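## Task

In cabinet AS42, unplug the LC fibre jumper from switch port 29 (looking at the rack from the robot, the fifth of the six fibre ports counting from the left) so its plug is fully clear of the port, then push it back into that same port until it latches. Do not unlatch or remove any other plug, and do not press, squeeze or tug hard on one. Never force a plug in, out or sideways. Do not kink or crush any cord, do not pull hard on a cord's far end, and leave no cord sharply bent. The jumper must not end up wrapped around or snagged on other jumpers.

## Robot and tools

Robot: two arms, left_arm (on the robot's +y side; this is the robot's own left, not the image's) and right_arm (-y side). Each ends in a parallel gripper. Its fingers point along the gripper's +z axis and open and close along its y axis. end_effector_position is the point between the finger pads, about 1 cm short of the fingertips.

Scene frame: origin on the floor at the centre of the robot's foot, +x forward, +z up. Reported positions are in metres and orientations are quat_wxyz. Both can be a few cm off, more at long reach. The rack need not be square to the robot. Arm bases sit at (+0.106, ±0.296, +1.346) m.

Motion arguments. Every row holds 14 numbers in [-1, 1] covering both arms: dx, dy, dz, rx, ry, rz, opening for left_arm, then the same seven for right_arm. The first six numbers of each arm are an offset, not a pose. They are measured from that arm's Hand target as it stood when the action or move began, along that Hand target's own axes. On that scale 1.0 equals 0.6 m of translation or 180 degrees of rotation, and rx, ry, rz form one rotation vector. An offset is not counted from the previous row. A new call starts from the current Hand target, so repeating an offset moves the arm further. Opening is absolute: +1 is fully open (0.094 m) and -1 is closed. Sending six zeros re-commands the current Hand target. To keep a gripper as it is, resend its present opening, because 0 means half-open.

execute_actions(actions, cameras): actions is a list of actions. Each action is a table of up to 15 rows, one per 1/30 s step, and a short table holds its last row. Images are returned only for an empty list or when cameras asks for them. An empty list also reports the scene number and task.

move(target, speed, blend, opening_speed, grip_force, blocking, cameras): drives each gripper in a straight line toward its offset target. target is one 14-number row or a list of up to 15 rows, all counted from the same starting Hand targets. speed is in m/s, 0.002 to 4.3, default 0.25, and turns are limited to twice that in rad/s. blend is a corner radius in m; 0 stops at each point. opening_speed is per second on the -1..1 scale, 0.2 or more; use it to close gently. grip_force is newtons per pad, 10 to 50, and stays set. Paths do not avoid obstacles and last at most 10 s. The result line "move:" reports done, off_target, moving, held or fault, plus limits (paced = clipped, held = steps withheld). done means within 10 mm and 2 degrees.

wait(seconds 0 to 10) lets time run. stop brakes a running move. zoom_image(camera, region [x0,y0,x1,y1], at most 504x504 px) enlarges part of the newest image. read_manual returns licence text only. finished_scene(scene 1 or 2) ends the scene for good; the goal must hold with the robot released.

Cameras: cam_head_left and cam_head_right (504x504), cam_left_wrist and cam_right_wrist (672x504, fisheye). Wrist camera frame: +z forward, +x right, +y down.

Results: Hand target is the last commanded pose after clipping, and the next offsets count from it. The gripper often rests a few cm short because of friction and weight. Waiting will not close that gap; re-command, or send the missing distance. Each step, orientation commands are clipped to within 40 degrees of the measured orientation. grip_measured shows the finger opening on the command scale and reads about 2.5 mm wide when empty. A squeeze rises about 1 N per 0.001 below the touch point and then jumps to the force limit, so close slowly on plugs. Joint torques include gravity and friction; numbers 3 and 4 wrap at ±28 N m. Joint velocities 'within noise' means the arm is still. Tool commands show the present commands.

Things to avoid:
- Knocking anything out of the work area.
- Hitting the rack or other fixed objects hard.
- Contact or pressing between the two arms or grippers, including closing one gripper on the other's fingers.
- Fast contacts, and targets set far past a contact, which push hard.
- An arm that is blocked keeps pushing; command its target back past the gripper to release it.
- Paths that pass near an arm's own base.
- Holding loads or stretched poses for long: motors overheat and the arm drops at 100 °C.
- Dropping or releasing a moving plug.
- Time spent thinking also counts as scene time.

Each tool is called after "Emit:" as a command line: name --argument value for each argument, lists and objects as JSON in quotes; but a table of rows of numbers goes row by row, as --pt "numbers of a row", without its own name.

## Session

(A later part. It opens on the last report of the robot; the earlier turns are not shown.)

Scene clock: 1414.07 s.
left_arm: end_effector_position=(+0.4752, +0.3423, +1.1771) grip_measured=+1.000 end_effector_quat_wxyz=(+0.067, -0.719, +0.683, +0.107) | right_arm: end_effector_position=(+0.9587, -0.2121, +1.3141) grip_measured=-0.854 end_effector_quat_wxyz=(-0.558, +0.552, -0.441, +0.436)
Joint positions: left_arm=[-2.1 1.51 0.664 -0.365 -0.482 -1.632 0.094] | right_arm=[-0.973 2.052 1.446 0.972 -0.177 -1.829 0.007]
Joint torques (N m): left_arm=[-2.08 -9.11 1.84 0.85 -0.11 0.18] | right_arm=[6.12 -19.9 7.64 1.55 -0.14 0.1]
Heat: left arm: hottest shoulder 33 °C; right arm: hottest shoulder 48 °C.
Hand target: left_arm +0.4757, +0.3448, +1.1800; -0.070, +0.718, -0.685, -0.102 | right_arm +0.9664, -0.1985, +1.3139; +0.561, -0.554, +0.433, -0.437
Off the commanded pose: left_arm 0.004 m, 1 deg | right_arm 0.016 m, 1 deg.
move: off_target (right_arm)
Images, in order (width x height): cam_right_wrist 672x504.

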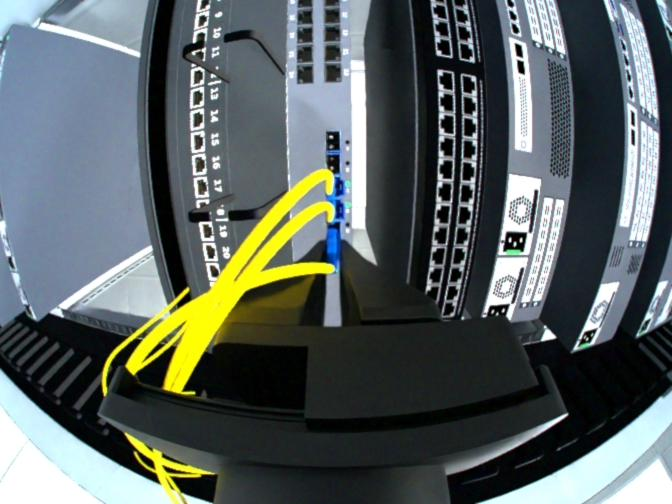

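Emit:
move --pt "0 0 0 0 0 0 1 0.0398 0.0015 -0.0330 0 0 0 -1" --pt "0 0 0 0 0 0 1 0.0035 0 0.0008 0 0 0 -1" --speed 0.05 --cameras '["cam_right_wrist"]'

Emit:
zoom_image --camera "cam_right_wrist" --region '[270, 150, 390, 290]'

Scene clock: 1436.30 s.
left_arm: end_effector_position=(+0.4752, +0.3423, +1.1771) grip_measured=+1.000 end_effector_quat_wxyz=(+0.067, -0.719, +0.683, +0.107) | right_arm: end_effector_position=(+0.9603, -0.2165, +1.3140) grip_measured=-0.854 end_effector_quat_wxyz=(-0.557, +0.552, -0.441, +0.437)
Joint positions: left_arm=[-2.1 1.51 0.664 -0.365 -0.482 -1.632 0.094] | right_arm=[-0.979 2.052 1.45 0.969 -0.18 -1.829 0.007]
Joint torques (N m): left_arm=[-2.02 -9.35 1.95 0.75 -0.1 0.16] | right_arm=[6.01 -19.78 7.82 1.61 -0.15 0.11]
Heat: left arm: hottest shoulder 33 °C; right arm: hottest shoulder 47 °C.
Hand target: left_arm +0.4757, +0.3448, +1.1800; -0.070, +0.718, -0.685, -0.102 | right_arm +0.9675, -0.2004, +1.3141; +0.561, -0.554, +0.433, -0.437
Off the commanded pose: left_arm 0.004 m, 1 deg | right_arm 0.018 m, 1 deg.
move: off_target (right_arm)
Images, in order (width x height): cam_right_wrist 672x504.

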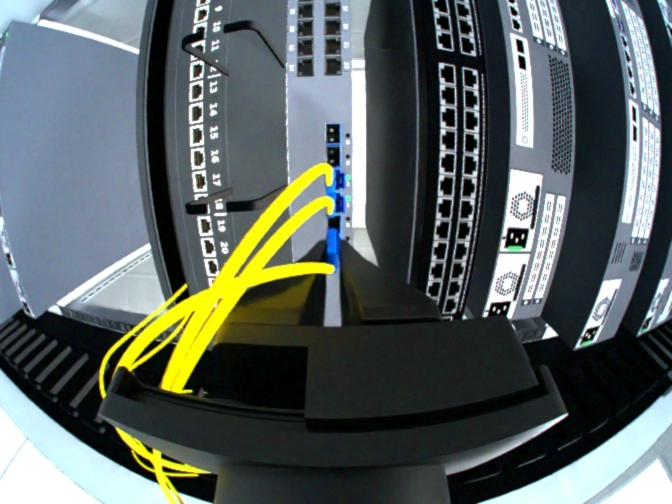

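Scaled by 3.600 from the camera's 672x504 image, which has a finer 960x720 frame.

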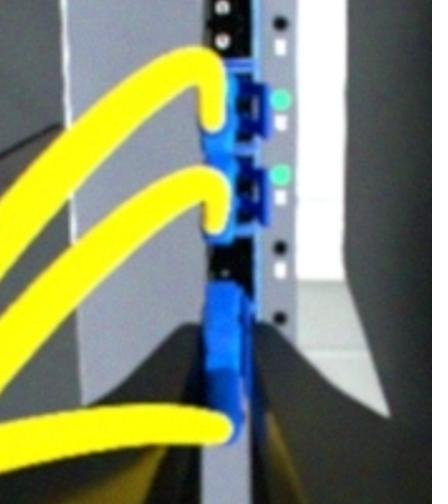

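Emit:
move --pt "0 0 0 0 0 0 1 0.0363 0.0015 -0.0338 0 0 0 -1" --pt "0 0 0 0 0 0 1 -0.0028 0 0.001 0 0 0 -1" --speed 0.05 --cameras '["cam_right_wrist"]'

Emit:
zoom_image --camera "cam_right_wrist" --region '[290, 190, 370, 280]'

Scene clock: 1443.03 s.
left_arm: end_effector_position=(+0.4752, +0.3423, +1.1771) grip_measured=+1.000 end_effector_quat_wxyz=(+0.067, -0.719, +0.683, +0.107) | right_arm: end_effector_position=(+0.9604, -0.2154, +1.3141) grip_measured=-0.854 end_effector_quat_wxyz=(-0.557, +0.551, -0.441, +0.437)
Joint positions: left_arm=[-2.1 1.51 0.664 -0.365 -0.482 -1.632 0.094] | right_arm=[-0.977 2.053 1.451 0.969 -0.178 -1.829 0.007]
Joint torques (N m): left_arm=[-2.32 -9.35 1.65 0.62 -0.13 0.14] | right_arm=[6.89 -19.9 7.79 1.55 -0.15 0.12]
Heat: left arm: hottest shoulder 33 °C; right arm: hottest shoulder 46 °C.
Hand target: left_arm +0.4757, +0.3448, +1.1800; -0.070, +0.718, -0.685, -0.102 | right_arm +0.9676, -0.1984, +1.3141; +0.562, -0.554, +0.433, -0.436
Off the commanded pose: left_arm 0.004 m, 1 deg | right_arm 0.018 m, 1 deg.
move: off_target (right_arm)
Images, in order (width x height): cam_right_wrist 672x504.

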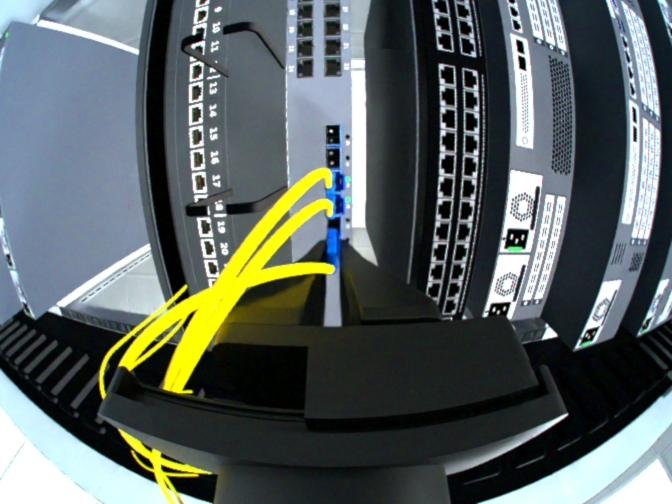

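Scaled by 5.600 from the camera's 672x504 image, which has a finer 960x720 frame.

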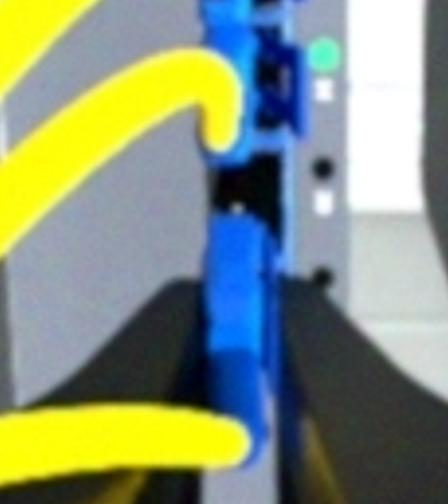

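Emit:
move --pt "0 0 0 0 0 0 1 0.0391 0.0015 -0.0346 0 0 0 -1" --pt "0 0 0 0 0 0 1 -0.0038 0.0006 0.0018 0 0 0 -1" --speed 0.05 --cameras '["cam_right_wrist"]'

Emit:
zoom_image --camera "cam_right_wrist" --region '[290, 190, 370, 280]'

Scene clock: 1450.03 s.
left_arm: end_effector_position=(+0.4752, +0.3423, +1.1771) grip_measured=+1.000 end_effector_quat_wxyz=(+0.067, -0.719, +0.683, +0.107) | right_arm: end_effector_position=(+0.9605, -0.2121, +1.3128) grip_measured=-0.854 end_effector_quat_wxyz=(-0.557, +0.552, -0.441, +0.437)
Joint positions: left_arm=[-2.1 1.51 0.664 -0.365 -0.482 -1.632 0.094] | right_arm=[-0.973 2.057 1.454 0.968 -0.175 -1.83 0.007]
Joint torques (N m): left_arm=[-2.49 -9.11 1.78 0.54 -0.11 0.14] | right_arm=[6.24 -19.9 7.84 1.58 -0.14 0.1]
Heat: left arm: hottest shoulder 33 °C; right arm: hottest shoulder 47 °C.
Hand target: left_arm +0.4757, +0.3448, +1.1800; -0.070, +0.718, -0.685, -0.102 | right_arm +0.9681, -0.1960, +1.3136; +0.561, -0.554, +0.433, -0.436
Off the commanded pose: left_arm 0.004 m, 1 deg | right_arm 0.018 m, 1 deg.
move: off_target (right_arm)
Images, in order (width x height): cam_right_wrist 672x504.

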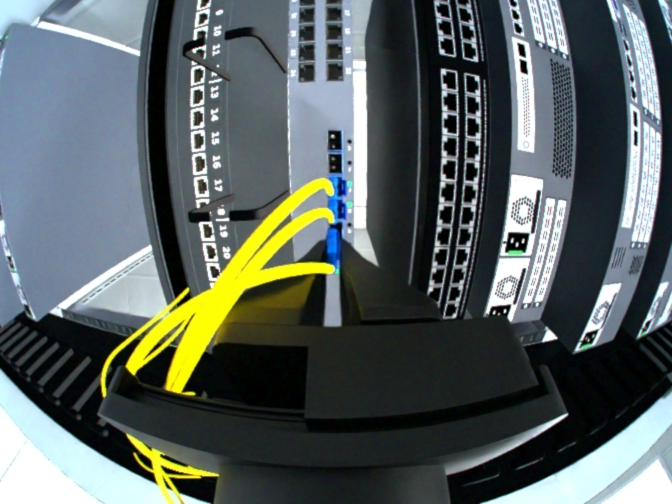

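Scaled by 5.600 from the camera's 672x504 image, which has a finer 960x720 frame.

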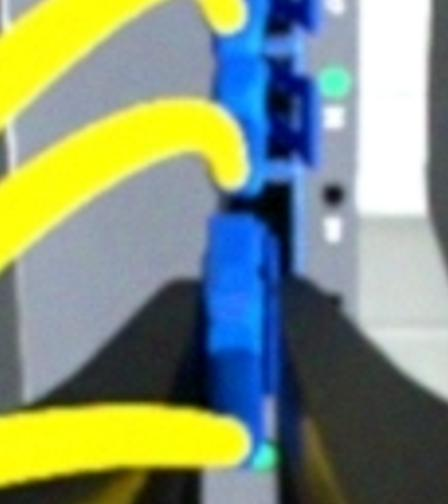

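Emit:
move --pt "0 0 0 0 0 0 1 0.0432 0.0015 -0.0367 0 0 0 -1" --pt "0 0 0 0 0 0 1 0.0022 -0.001 -0.0010 0 0 0 -1" --speed 0.05 --cameras '["cam_right_wrist"]'

Emit:
zoom_image --camera "cam_right_wrist" --region '[290, 190, 370, 280]'

Scene clock: 1455.67 s.
left_arm: end_effector_position=(+0.4752, +0.3423, +1.1771) grip_measured=+1.000 end_effector_quat_wxyz=(+0.067, -0.719, +0.683, +0.107) | right_arm: end_effector_position=(+0.9601, -0.2135, +1.3118) grip_measured=-0.854 end_effector_quat_wxyz=(-0.557, +0.552, -0.441, +0.436)
Joint positions: left_arm=[-2.1 1.51 0.664 -0.365 -0.482 -1.632 0.094] | right_arm=[-0.975 2.057 1.452 0.969 -0.177 -1.83 0.007]
Joint torques (N m): left_arm=[-1.61 -9.35 1.69 0.72 -0.1 0.2] | right_arm=[6.01 -19.9 7.82 1.58 -0.14 0.12]
Heat: left arm: hottest shoulder 33 °C; right arm: hottest shoulder 47 °C.
Hand target: left_arm +0.4757, +0.3448, +1.1800; -0.070, +0.718, -0.685, -0.102 | right_arm +0.9679, -0.1975, +1.3143; +0.561, -0.554, +0.433, -0.436
Off the commanded pose: left_arm 0.004 m, 1 deg | right_arm 0.018 m, 1 deg.
move: off_target (right_arm)
Images, in order (width x height): cam_right_wrist 672x504.

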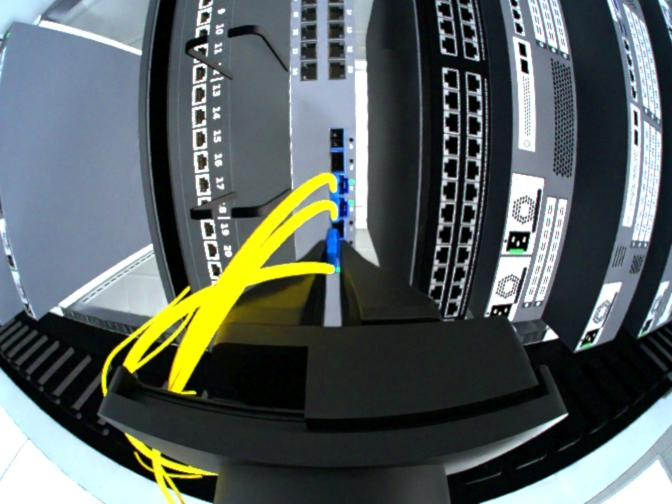

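Scaled by 5.600 from the camera's 672x504 image, which has a finer 960x720 frame.

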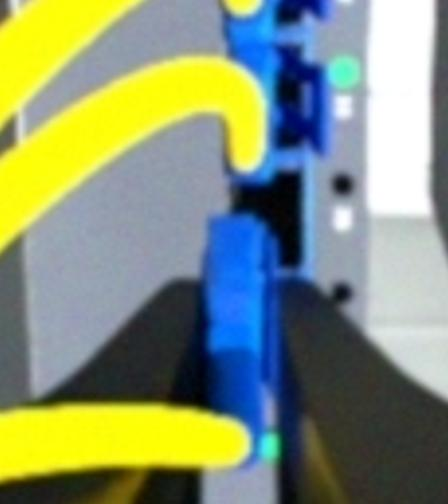

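Emit:
move --target '[0,0,0,0,0,0,1,0.0006,-0.0042,0.0025,0,0,0,-1]' --speed 0.05 --cameras '["cam_right_wrist"]'

Emit:
zoom_image --camera "cam_right_wrist" --region '[290, 190, 370, 280]'

Scene clock: 1460.23 s.
left_arm: end_effector_position=(+0.4752, +0.3423, +1.1771) grip_measured=+1.000 end_effector_quat_wxyz=(+0.067, -0.719, +0.683, +0.107) | right_arm: end_effector_position=(+0.9600, -0.2132, +1.3103) grip_measured=-0.854 end_effector_quat_wxyz=(-0.555, +0.554, -0.443, +0.434)
Joint positions: left_arm=[-2.1 1.51 0.664 -0.365 -0.482 -1.632 0.094] | right_arm=[-0.975 2.057 1.452 0.962 -0.175 -1.83 0.007]
Joint torques (N m): left_arm=[-2.08 -9.82 1.69 0.84 -0.17 0.15] | right_arm=[6.18 -20.42 8.02 1.54 -0.16 0.11]
Heat: left arm: hottest shoulder 33 °C; right arm: hottest shoulder 46 °C.
Hand target: left_arm +0.4757, +0.3448, +1.1800; -0.070, +0.718, -0.685, -0.102 | right_arm +0.9694, -0.1975, +1.3168; +0.561, -0.554, +0.433, -0.437
Off the commanded pose: left_arm 0.004 m, 1 deg | right_arm 0.019 m, 1 deg.
move: off_target (right_arm)
Images, in order (width x height): cam_right_wrist 672x504.

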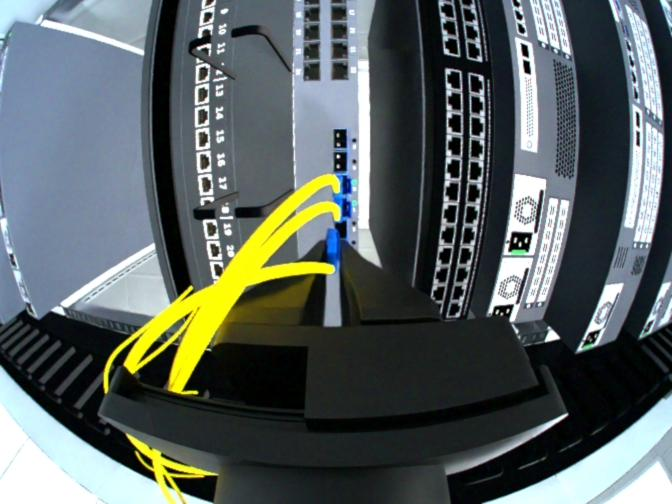

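Scaled by 5.600 from the camera's 672x504 image, which has a finer 960x720 frame.

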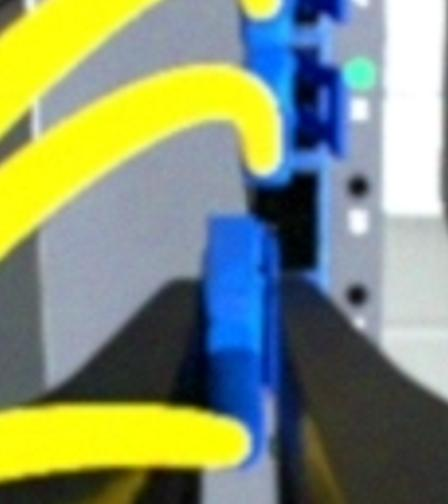

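Emit:
move --pt "0 0 0 0 0 0 1 0.037 0.0147 -0.0512 0 0 0 -1" --pt "0 0 0 0 0 0 1 -0.0009 0.0038 -0.0022 0 0 0 -1" --speed 0.05 --cameras '["cam_right_wrist"]'

Emit:
zoom_image --camera "cam_right_wrist" --region '[290, 190, 370, 280]'

Scene clock: 1466.90 s.
left_arm: end_effector_position=(+0.4752, +0.3423, +1.1771) grip_measured=+1.000 end_effector_quat_wxyz=(+0.067, -0.719, +0.683, +0.107) | right_arm: end_effector_position=(+0.9597, -0.2123, +1.3116) grip_measured=-0.854 end_effector_quat_wxyz=(-0.557, +0.553, -0.442, +0.436)
Joint positions: left_arm=[-2.1 1.51 0.664 -0.365 -0.482 -1.632 0.094] | right_arm=[-0.974 2.057 1.451 0.968 -0.176 -1.83 0.007]
Joint torques (N m): left_arm=[-2.84 -8.82 1.65 0.73 -0.11 0.18] | right_arm=[6.12 -20.19 7.91 1.68 -0.14 0.11]
Heat: left arm: hottest shoulder 33 °C; right arm: hottest shoulder 46 °C.
Hand target: left_arm +0.4757, +0.3448, +1.1800; -0.070, +0.718, -0.685, -0.102 | right_arm +0.9680, -0.1973, +1.3146; +0.561, -0.554, +0.433, -0.437
Off the commanded pose: left_arm 0.004 m, 1 deg | right_arm 0.017 m, 1 deg.
move: off_target (right_arm)
Images, in order (width x height): cam_right_wrist 672x504.

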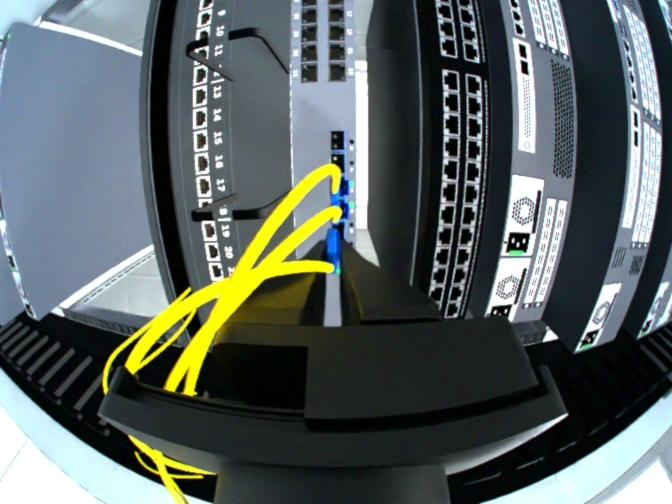

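Scaled by 5.600 from the camera's 672x504 image, which has a finer 960x720 frame.

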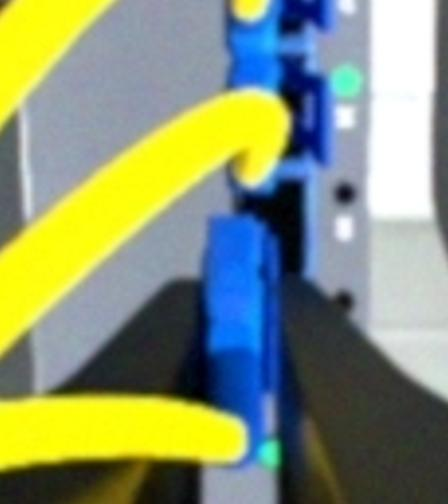

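Emit:
move --pt "0 0 0 0 0 0 1 0.0411 -0.0065 -0.0362 0 0 0 -1" --pt "0 0 0 0 0 0 1 0.0008 0 0 0 0 0 -1" --speed 0.05 --cameras '["cam_right_wrist"]'

Emit:
zoom_image --camera "cam_right_wrist" --region '[290, 190, 370, 280]'

Scene clock: 1475.57 s.
left_arm: end_effector_position=(+0.4752, +0.3423, +1.1771) grip_measured=+1.000 end_effector_quat_wxyz=(+0.067, -0.719, +0.683, +0.107) | right_arm: end_effector_position=(+0.9606, -0.2148, +1.3132) grip_measured=-0.854 end_effector_quat_wxyz=(-0.556, +0.552, -0.441, +0.437)
Joint positions: left_arm=[-2.1 1.51 0.664 -0.365 -0.482 -1.632 0.094] | right_arm=[-0.977 2.055 1.452 0.967 -0.177 -1.83 0.007]
Joint torques (N m): left_arm=[-2.37 -9.47 1.85 0.73 -0.11 0.17] | right_arm=[6.36 -19.66 7.9 1.66 -0.14 0.11]
Heat: left arm: hottest shoulder 33 °C; right arm: hottest shoulder 46 °C.
Hand target: left_arm +0.4757, +0.3448, +1.1800; -0.070, +0.718, -0.685, -0.102 | right_arm +0.9681, -0.1978, +1.3144; +0.561, -0.554, +0.433, -0.436
Off the commanded pose: left_arm 0.004 m, 1 deg | right_arm 0.019 m, 1 deg.
move: off_target (right_arm)
Images, in order (width x height): cam_right_wrist 672x504.

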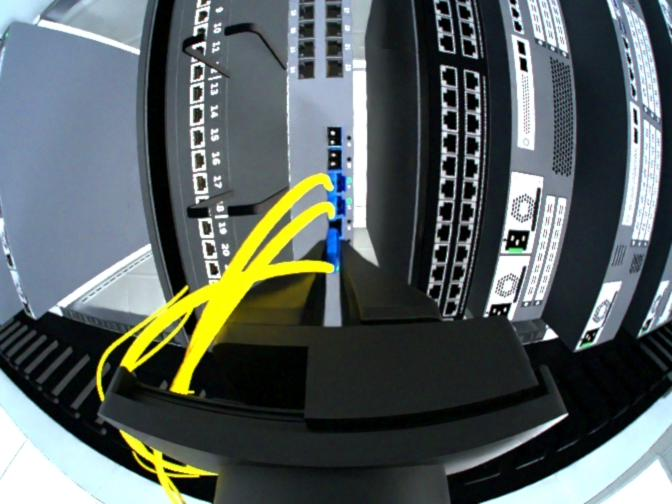

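Scaled by 5.600 from the camera's 672x504 image, which has a finer 960x720 frame.

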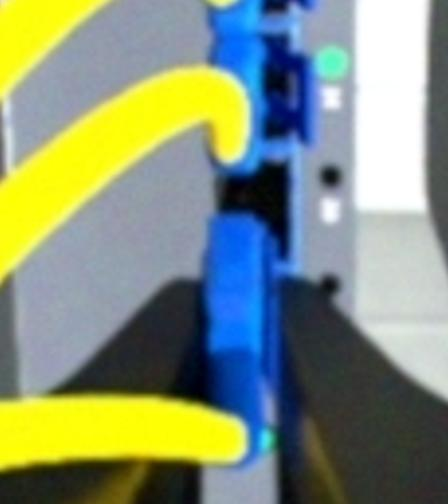

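Emit:
move --target '[0,0,0,0,0,0,1,0.0050,-0.0002,0.0194,0,0,0,-1]' --speed 0.03 --cameras '["cam_right_wrist"]'

Emit:
zoom_image --camera "cam_right_wrist" --region '[290, 190, 370, 280]'

Scene clock: 1479.83 s.
left_arm: end_effector_position=(+0.4752, +0.3423, +1.1771) grip_measured=+1.000 end_effector_quat_wxyz=(+0.067, -0.719, +0.683, +0.107) | right_arm: end_effector_position=(+0.9725, -0.2146, +1.3146) grip_measured=-0.854 end_effector_quat_wxyz=(-0.557, +0.552, -0.441, +0.437)
Joint positions: left_arm=[-2.1 1.51 0.664 -0.365 -0.482 -1.632 0.094] | right_arm=[-0.977 2.069 1.496 0.939 -0.177 -1.83 0.007]
Joint torques (N m): left_arm=[-2.73 -10.7 1.63 0.69 -0.13 0.16] | right_arm=[6.42 -19.96 8.16 1.62 -0.18 0.11]
Heat: left arm: hottest shoulder 33 °C; right arm: hottest shoulder 47 °C.
Hand target: left_arm +0.4757, +0.3448, +1.1800; -0.070, +0.718, -0.685, -0.102 | right_arm +0.9802, -0.1980, +1.3150; +0.561, -0.553, +0.433, -0.437
Off the commanded pose: left_arm 0.004 m, 1 deg | right_arm 0.018 m, 1 deg.
move: off_target (right_arm)
Images, in order (width x height): cam_right_wrist 672x504.

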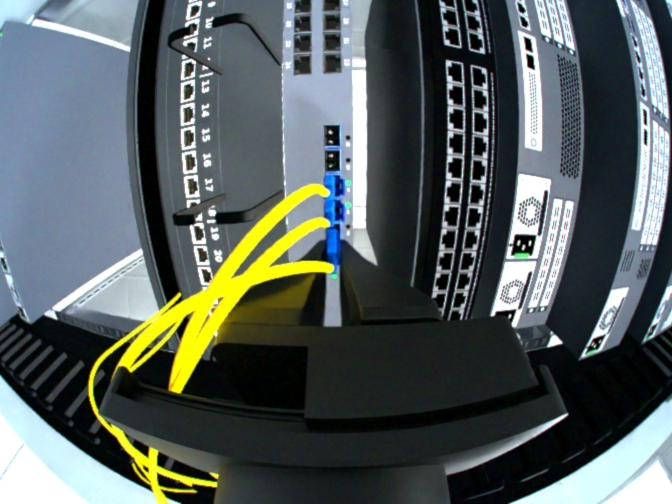

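Scaled by 5.600 from the camera's 672x504 image, which has a finer 960x720 frame.

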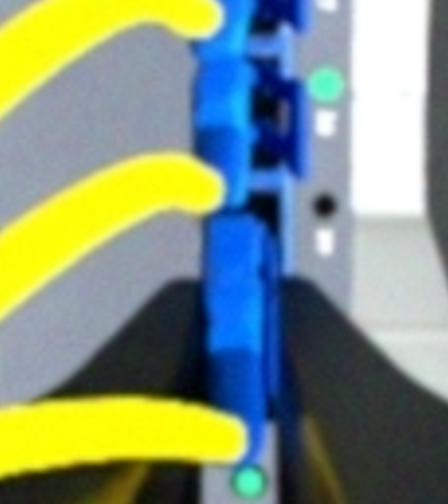

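Emit:
move --target '[0,0,0,0,0,0,1,0.0025,0.0042,0.0097,0,0,0,-1]' --speed 0.03 --cameras '["cam_right_wrist"]'

Emit:
zoom_image --camera "cam_right_wrist" --region '[290, 190, 370, 280]'

Scene clock: 1486.40 s.
left_arm: end_effector_position=(+0.4752, +0.3423, +1.1771) grip_measured=+1.000 end_effector_quat_wxyz=(+0.067, -0.719, +0.683, +0.107) | right_arm: end_effector_position=(+0.9783, -0.2135, +1.3116) grip_measured=-0.854 end_effector_quat_wxyz=(-0.556, +0.552, -0.441, +0.437)
Joint positions: left_arm=[-2.1 1.51 0.664 -0.365 -0.482 -1.632 0.094] | right_arm=[-0.977 2.083 1.52 0.928 -0.177 -1.83 0.007]
Joint torques (N m): left_arm=[-2.2 -9.29 1.58 0.69 -0.16 0.19] | right_arm=[6.36 -20.6 8.18 1.62 -0.24 0.13]
Heat: left arm: hottest shoulder 33 °C; right arm: hottest shoulder 47 °C.
Hand target: left_arm +0.4757, +0.3448, +1.1800; -0.070, +0.718, -0.685, -0.102 | right_arm +0.9862, -0.1979, +1.3123; +0.561, -0.554, +0.433, -0.437
Off the commanded pose: left_arm 0.004 m, 1 deg | right_arm 0.017 m, 1 deg.
move: off_target (right_arm)
Images, in order (width x height): cam_right_wrist 672x504.

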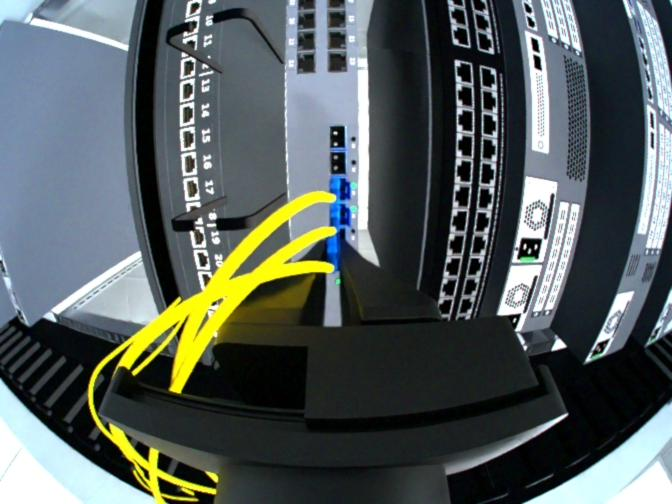

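Scaled by 5.600 from the camera's 672x504 image, which has a finer 960x720 frame.

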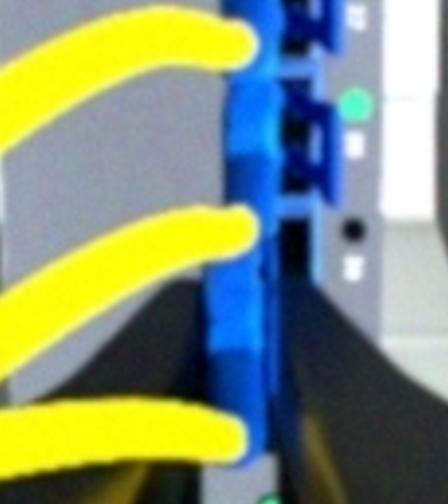

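Emit:
move --pt "0 0 0 0 0 0 1 -0.0066 -0.0125 -0.0262 0 0 0 -1" --pt "0 0 0 0 0 0 1 -0.0025 -0.0030 -0.0100 0 0 0 -1" --speed 0.03 --cameras '["cam_right_wrist"]'

Emit:
zoom_image --camera "cam_right_wrist" --region '[290, 190, 370, 280]'

Scene clock: 1492.13 s.
left_arm: end_effector_position=(+0.4752, +0.3423, +1.1771) grip_measured=+1.000 end_effector_quat_wxyz=(+0.067, -0.719, +0.683, +0.107) | right_arm: end_effector_position=(+0.9695, -0.2102, +1.3004) grip_measured=-0.854 end_effector_quat_wxyz=(-0.552, +0.559, -0.446, +0.429)
Joint positions: left_arm=[-2.1 1.51 0.664 -0.365 -0.482 -1.632 0.094] | right_arm=[-0.975 2.083 1.494 0.928 -0.175 -1.83 0.007]
Joint torques (N m): left_arm=[-1.44 -10.05 1.77 0.69 -0.12 0.14] | right_arm=[6.24 -21.36 8.03 2.17 -0.25 0.12]
Heat: left arm: hottest shoulder 33 °C; right arm: hottest shoulder 48 °C.
Hand target: left_arm +0.4757, +0.3448, +1.1800; -0.070, +0.718, -0.685, -0.102 | right_arm +0.9800, -0.1978, +1.3141; +0.562, -0.554, +0.433, -0.437
Off the commanded pose: left_arm 0.004 m, 1 deg | right_arm 0.021 m, 2 deg.
move: off_target (right_arm)
Images, in order (width x height): cam_right_wrist 672x504.

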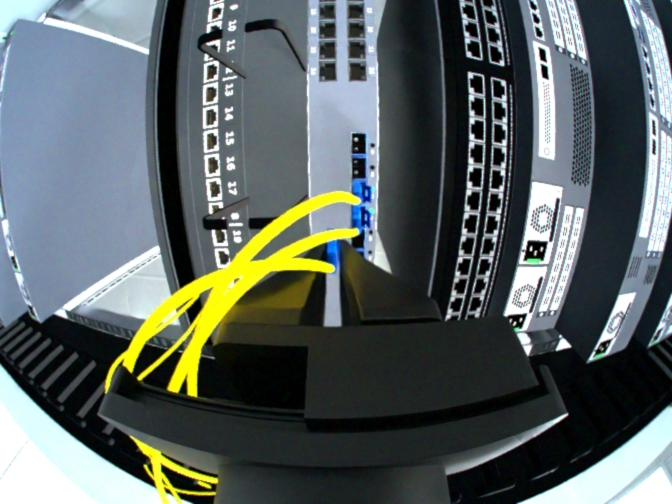

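Scaled by 5.600 from the camera's 672x504 image, which has a finer 960x720 frame.

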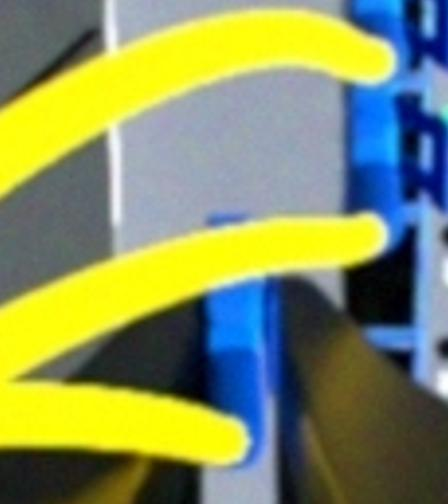

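Emit:
move --pt "0 0 0 0 0 0 1 0.0354 -0.0068 -0.0553 0 0 0 -1" --pt "0 0 0 0 0 0 1 -0.0049 -0.0005 -0.0194 0 0 0 -1" --speed 0.05 --cameras '["cam_right_wrist"]'

Emit:
zoom_image --camera "cam_right_wrist" --region '[290, 190, 370, 280]'

Scene clock: 1498.53 s.
left_arm: end_effector_position=(+0.4752, +0.3423, +1.1771) grip_measured=+1.000 end_effector_quat_wxyz=(+0.067, -0.719, +0.683, +0.107) | right_arm: end_effector_position=(+0.9606, -0.2149, +1.3127) grip_measured=-0.854 end_effector_quat_wxyz=(-0.556, +0.552, -0.441, +0.437)
Joint positions: left_arm=[-2.1 1.51 0.664 -0.365 -0.482 -1.632 0.094] | right_arm=[-0.977 2.055 1.452 0.967 -0.177 -1.83 0.007]
Joint torques (N m): left_arm=[-2.14 -9.41 1.69 0.81 -0.1 0.16] | right_arm=[6.12 -19.84 7.69 1.65 -0.16 0.11]
Heat: left arm: hottest shoulder 33 °C; right arm: hottest shoulder 48 °C.
Hand target: left_arm +0.4757, +0.3448, +1.1800; -0.070, +0.718, -0.685, -0.102 | right_arm +0.9680, -0.1979, +1.3141; +0.561, -0.554, +0.433, -0.436
Off the commanded pose: left_arm 0.004 m, 1 deg | right_arm 0.019 m, 1 deg.
move: off_target (right_arm)
Images, in order (width x height): cam_right_wrist 672x504.

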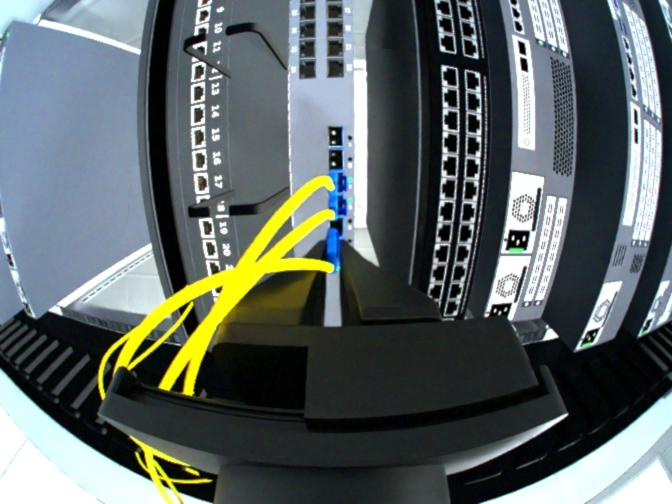

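Scaled by 5.600 from the camera's 672x504 image, which has a finer 960x720 frame.

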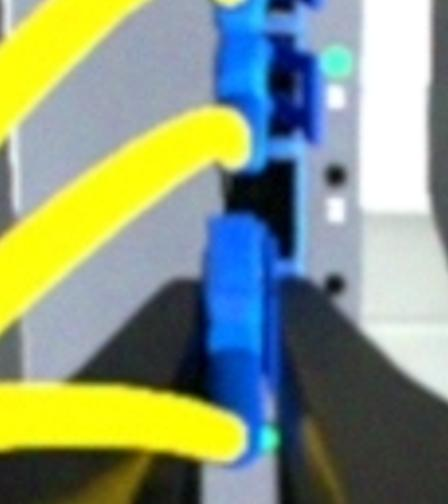

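Emit:
move --target '[0,0,0,0,0,0,1,0.0052,0.0007,0.0194,0,0,0,-1]' --speed 0.03 --cameras '["cam_right_wrist"]'

Emit:
zoom_image --camera "cam_right_wrist" --region '[290, 190, 370, 280]'

Scene clock: 1503.67 s.
left_arm: end_effector_position=(+0.4752, +0.3423, +1.1771) grip_measured=+1.000 end_effector_quat_wxyz=(+0.067, -0.719, +0.683, +0.107) | right_arm: end_effector_position=(+0.9722, -0.2145, +1.3133) grip_measured=-0.854 end_effector_quat_wxyz=(-0.556, +0.552, -0.441, +0.437)
Joint positions: left_arm=[-2.1 1.51 0.664 -0.365 -0.482 -1.632 0.094] | right_arm=[-0.977 2.071 1.496 0.94 -0.177 -1.83 0.007]
Joint torques (N m): left_arm=[-2.02 -10.17 1.62 0.47 -0.1 0.16] | right_arm=[6.36 -20.37 8.16 1.8 -0.2 0.11]
Heat: left arm: hottest shoulder 33 °C; right arm: hottest shoulder 49 °C.
Hand target: left_arm +0.4757, +0.3448, +1.1800; -0.070, +0.718, -0.685, -0.102 | right_arm +0.9800, -0.1981, +1.3138; +0.561, -0.554, +0.433, -0.436
Off the commanded pose: left_arm 0.004 m, 1 deg | right_arm 0.018 m, 1 deg.
move: off_target (right_arm)
Images, in order (width x height): cam_right_wrist 672x504.

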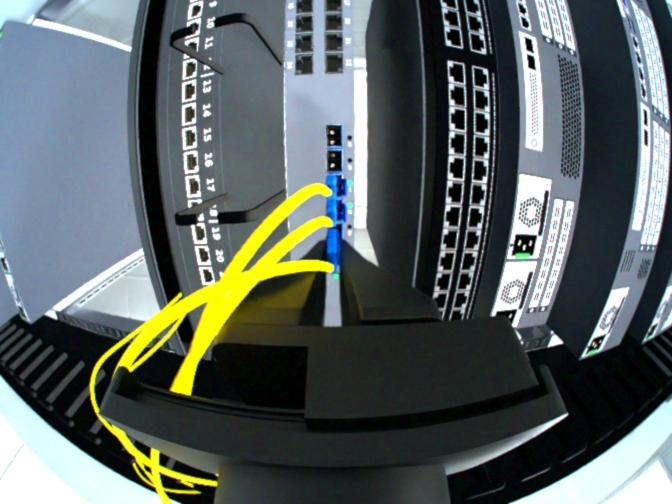

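Scaled by 5.600 from the camera's 672x504 image, which has a finer 960x720 frame.

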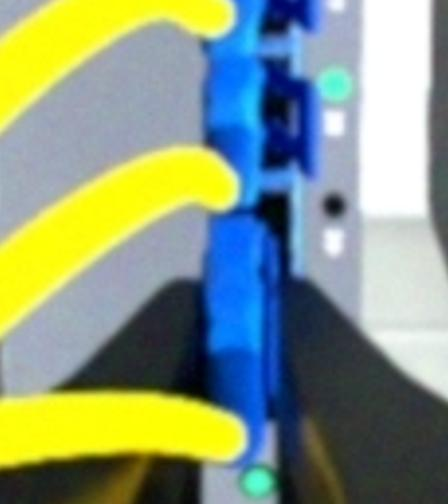

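Emit:
move --target '[0,0,0,0,0,0,1,0.0037,0.0002,0.0129,0,0,0,-1]' --speed 0.03 --cameras '["cam_right_wrist"]'

Emit:
zoom_image --camera "cam_right_wrist" --region '[290, 190, 370, 280]'

Scene clock: 1506.90 s.
left_arm: end_effector_position=(+0.4752, +0.3423, +1.1771) grip_measured=+1.000 end_effector_quat_wxyz=(+0.067, -0.719, +0.683, +0.107) | right_arm: end_effector_position=(+0.9801, -0.2142, +1.3138) grip_measured=-0.854 end_effector_quat_wxyz=(-0.557, +0.552, -0.441, +0.437)
Joint positions: left_arm=[-2.1 1.51 0.664 -0.365 -0.482 -1.632 0.094] | right_arm=[-0.977 2.081 1.525 0.922 -0.177 -1.83 0.007]
Joint torques (N m): left_arm=[-1.96 -9.88 1.73 0.62 -0.12 0.18] | right_arm=[6.18 -20.25 8.29 1.52 -0.23 0.12]
Heat: left arm: hottest shoulder 33 °C; right arm: hottest shoulder 48 °C.
Hand target: left_arm +0.4757, +0.3448, +1.1800; -0.070, +0.718, -0.685, -0.102 | right_arm +0.9880, -0.1984, +1.3137; +0.561, -0.554, +0.433, -0.436
Off the commanded pose: left_arm 0.004 m, 1 deg | right_arm 0.018 m, 1 deg.
move: off_target (right_arm)
Images, in order (width x height): cam_right_wrist 672x504.

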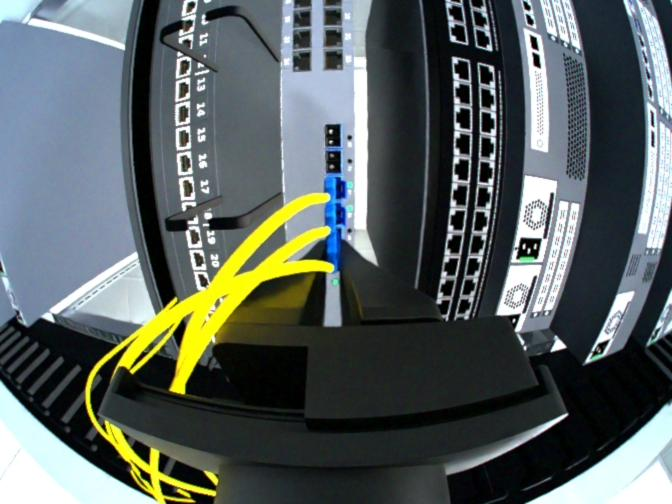

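Scaled by 5.600 from the camera's 672x504 image, which has a finer 960x720 frame.

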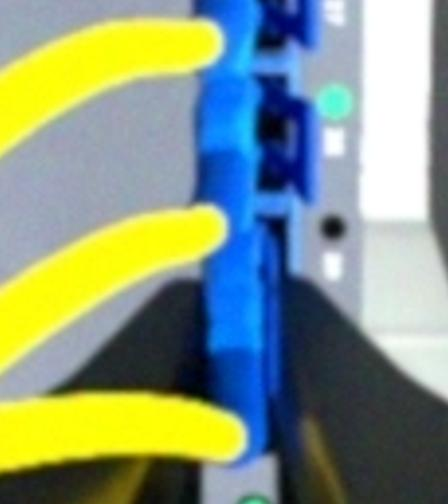

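Emit:
move --target '[0,0,0,0,0,0,1,0.0022,0.0008,0.0081,0,0,0,-1]' --speed 0.02 --cameras '["cam_right_wrist"]'

Emit:
zoom_image --camera "cam_right_wrist" --region '[290, 190, 370, 280]'

Scene clock: 1511.17 s.
left_arm: end_effector_position=(+0.4752, +0.3423, +1.1771) grip_measured=+1.000 end_effector_quat_wxyz=(+0.067, -0.719, +0.683, +0.107) | right_arm: end_effector_position=(+0.9803, -0.2139, +1.3129) grip_measured=-0.854 end_effector_quat_wxyz=(-0.556, +0.553, -0.441, +0.436)
Joint positions: left_arm=[-2.1 1.51 0.664 -0.365 -0.482 -1.632 0.094] | right_arm=[-0.977 2.082 1.526 0.919 -0.178 -1.83 0.007]
Joint torques (N m): left_arm=[-2.08 -9.52 1.91 0.99 -0.1 0.2] | right_arm=[6.12 -19.9 9.44 1.22 -0.22 0.12]
Heat: left arm: hottest shoulder 33 °C; right arm: hottest shoulder 49 °C.
Hand target: left_arm +0.4757, +0.3448, +1.1800; -0.070, +0.718, -0.685, -0.102 | right_arm +0.9931, -0.1985, +1.3133; +0.561, -0.554, +0.434, -0.436
Off the commanded pose: left_arm 0.004 m, 1 deg | right_arm 0.020 m, 1 deg.
move: off_target (right_arm)
Images, in order (width x height): cam_right_wrist 672x504.

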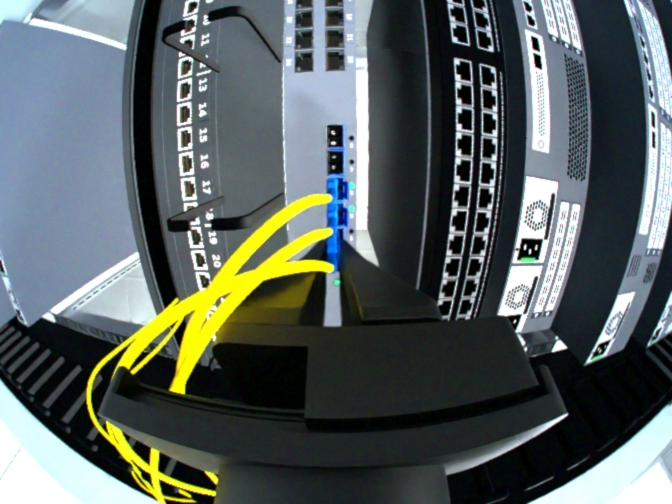

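Scaled by 5.600 from the camera's 672x504 image, which has a finer 960x720 frame.

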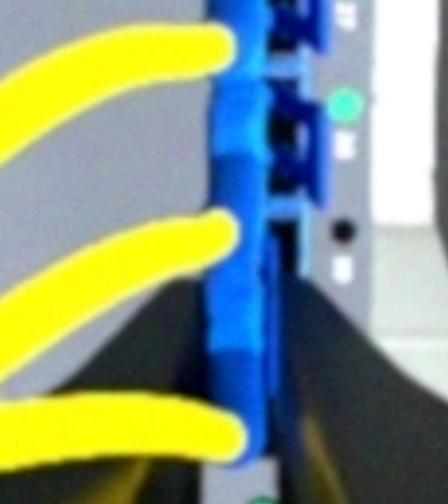

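Emit:
wait --seconds 0.1 --cameras '["cam_head_left","cam_head_right"]'

Emit:
zoom_image --camera "cam_head_right" --region '[270, 270, 370, 350]'

Emit:
zoom_image --camera "cam_head_left" --region '[330, 270, 430, 350]'

Scene clock: 1516.17 s.
left_arm: end_effector_position=(+0.4752, +0.3423, +1.1771) grip_measured=+1.000 end_effector_quat_wxyz=(+0.067, -0.719, +0.683, +0.107) | right_arm: end_effector_position=(+0.9803, -0.2139, +1.3129) grip_measured=-0.854 end_effector_quat_wxyz=(-0.556, +0.553, -0.441, +0.436)
Joint positions: left_arm=[-2.1 1.51 0.664 -0.365 -0.482 -1.632 0.094] | right_arm=[-0.977 2.082 1.526 0.919 -0.178 -1.83 0.007]
Joint torques (N m): left_arm=[-2.26 -9.58 1.54 0.88 -0.14 0.13] | right_arm=[6.24 -19.96 9.47 1.28 -0.22 0.13]
Heat: left arm: hottest shoulder 33 °C; right arm: hottest shoulder 49 °C.
Hand target: left_arm +0.4757, +0.3448, +1.1800; -0.070, +0.718, -0.685, -0.102 | right_arm +0.9931, -0.1985, +1.3133; +0.561, -0.554, +0.434, -0.436
Tool commands: left_gripper/opening=+1.0 right_gripper/opening=-1.0
Off the commanded pose: left_arm 0.004 m, 1 deg | right_arm 0.020 m, 1 deg.
wait: 0.10 s; at rest from the start
Images, in order (width x height): cam_head_left 504x504, cam_head_right 504x504.

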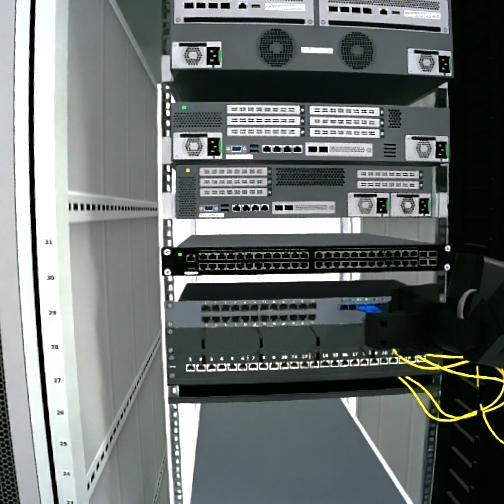

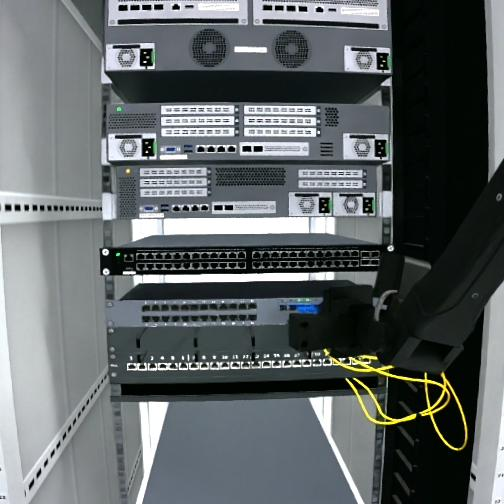

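Scaled by 5.040 from the camera's 504x504 image, which has a finer 720x720 frame.

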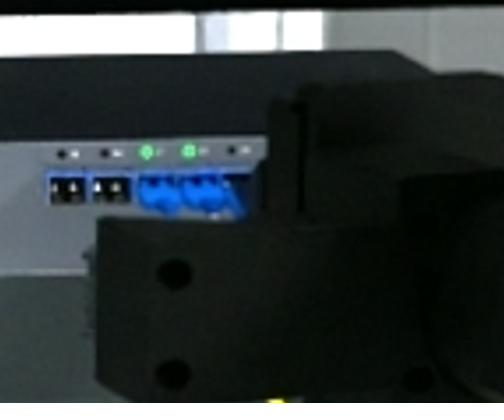

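Scaled by 5.040 from the camera's 504x504 image, which has a finer 720x720 frame.

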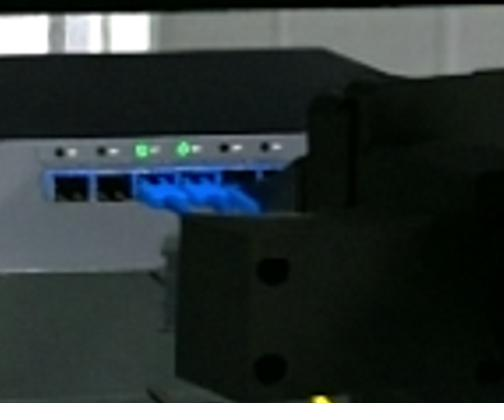

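Emit:
zoom_image --camera "cam_head_left" --region '[352, 294, 392, 318]'

Emit:
zoom_image --camera "cam_head_right" --region '[290, 294, 330, 318]'

Scaled by 12.600 from the camera's 504x504 image, which has a finer 720x720 frame.

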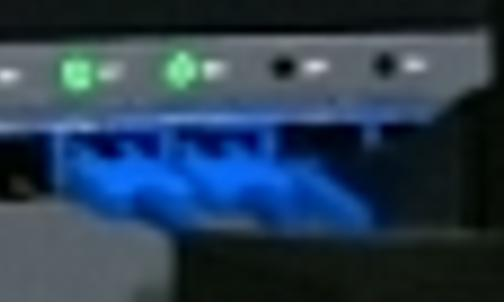

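Scaled by 12.600 from the camera's 504x504 image, which has a finer 720x720 frame.

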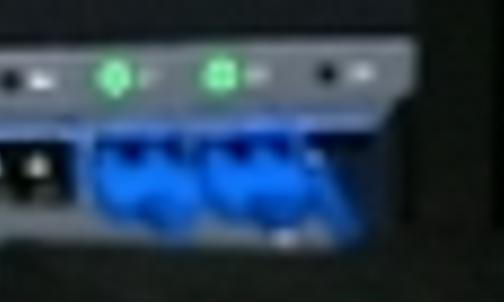

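Emit:
move --pt "0 0 0 0 0 0 1 0.0291 -0.0085 -0.0761 0 0 0 -1" --pt "0 0 0 0 0 0 1 -0.0098 -0.002 -0.0406 0 0 0 -1" --speed 0.05 --cameras '["cam_right_wrist"]'

Emit:
zoom_image --camera "cam_right_wrist" --region '[290, 190, 370, 280]'

Scene clock: 1532.60 s.
left_arm: end_effector_position=(+0.4752, +0.3423, +1.1771) grip_measured=+1.000 end_effector_quat_wxyz=(+0.067, -0.719, +0.683, +0.107) | right_arm: end_effector_position=(+0.9606, -0.2154, +1.3129) grip_measured=-0.854 end_effector_quat_wxyz=(-0.556, +0.552, -0.441, +0.437)
Joint positions: left_arm=[-2.1 1.51 0.664 -0.365 -0.482 -1.632 0.094] | right_arm=[-0.978 2.054 1.452 0.966 -0.178 -1.83 0.007]
Joint torques (N m): left_arm=[-2.2 -9.99 1.81 0.68 -0.15 0.23] | right_arm=[6.3 -20.42 7.65 1.68 -0.15 0.12]
Heat: left arm: hottest shoulder 33 °C; right arm: hottest shoulder 50 °C.
Hand target: left_arm +0.4757, +0.3448, +1.1800; -0.070, +0.718, -0.685, -0.102 | right_arm +0.9680, -0.1987, +1.3143; +0.561, -0.554, +0.433, -0.437
Off the commanded pose: left_arm 0.004 m, 1 deg | right_arm 0.018 m, 1 deg.
move: off_target (right_arm)
Images, in order (width x height): cam_right_wrist 672x504.

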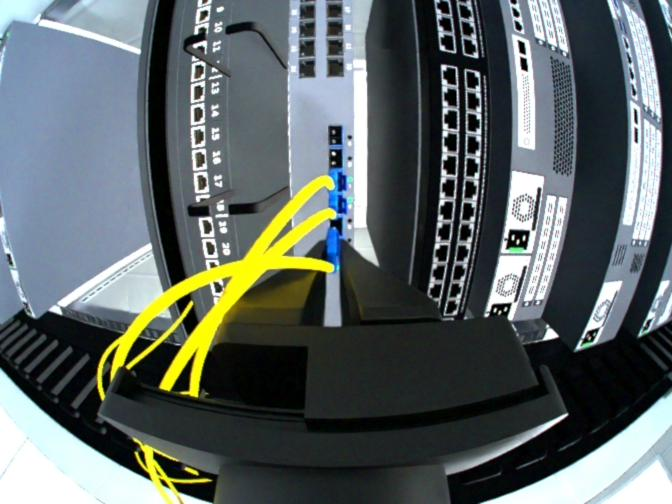

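Scaled by 5.600 from the camera's 672x504 image, which has a finer 960x720 frame.

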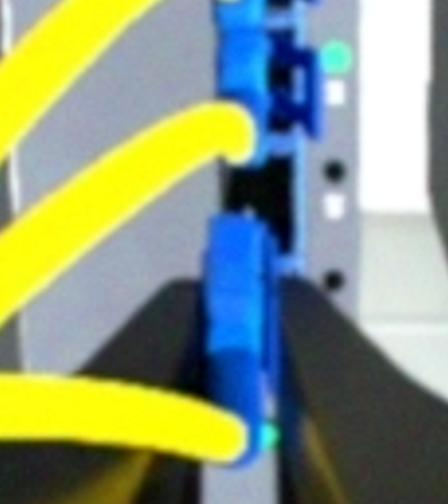

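Emit:
move --target '[0,0,0,0,0,0,1,0.0097,0.0013,0.0354,0,0,0,-1]' --speed 0.03 --cameras '["cam_right_wrist"]'

Emit:
zoom_image --camera "cam_right_wrist" --region '[290, 190, 370, 280]'

Scene clock: 1537.60 s.
left_arm: end_effector_position=(+0.4752, +0.3423, +1.1771) grip_measured=+1.000 end_effector_quat_wxyz=(+0.067, -0.719, +0.683, +0.107) | right_arm: end_effector_position=(+0.9805, -0.2146, +1.3137) grip_measured=-0.854 end_effector_quat_wxyz=(-0.557, +0.552, -0.441, +0.437)
Joint positions: left_arm=[-2.1 1.51 0.664 -0.365 -0.482 -1.632 0.094] | right_arm=[-0.978 2.082 1.527 0.921 -0.178 -1.83 0.007]
Joint torques (N m): left_arm=[-2.37 -9.88 1.68 0.75 -0.1 0.12] | right_arm=[6.24 -20.37 8.69 1.39 -0.24 0.13]
Heat: left arm: hottest shoulder 33 °C; right arm: hottest shoulder 50 °C.
Hand target: left_arm +0.4757, +0.3448, +1.1800; -0.070, +0.718, -0.685, -0.102 | right_arm +0.9900, -0.1991, +1.3136; +0.561, -0.554, +0.433, -0.436
Off the commanded pose: left_arm 0.004 m, 1 deg | right_arm 0.018 m, 1 deg.
move: off_target (right_arm)
Images, in order (width x height): cam_right_wrist 672x504.

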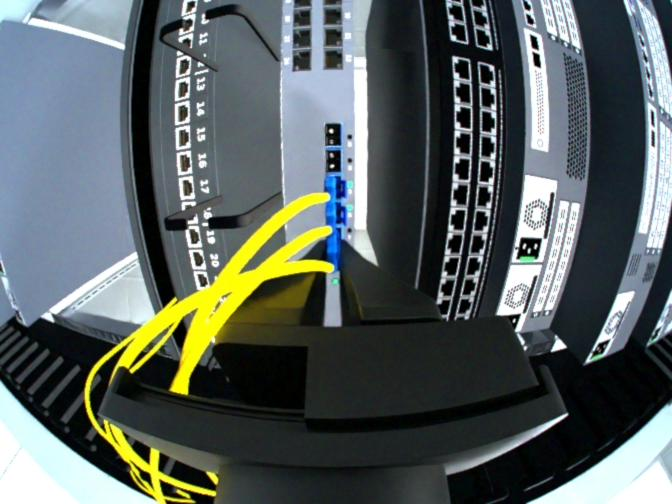

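Scaled by 5.600 from the camera's 672x504 image, which has a finer 960x720 frame.

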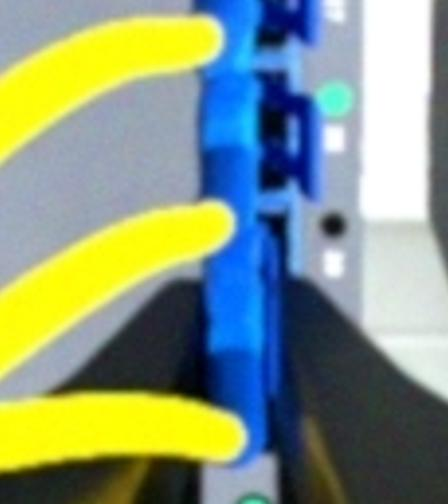

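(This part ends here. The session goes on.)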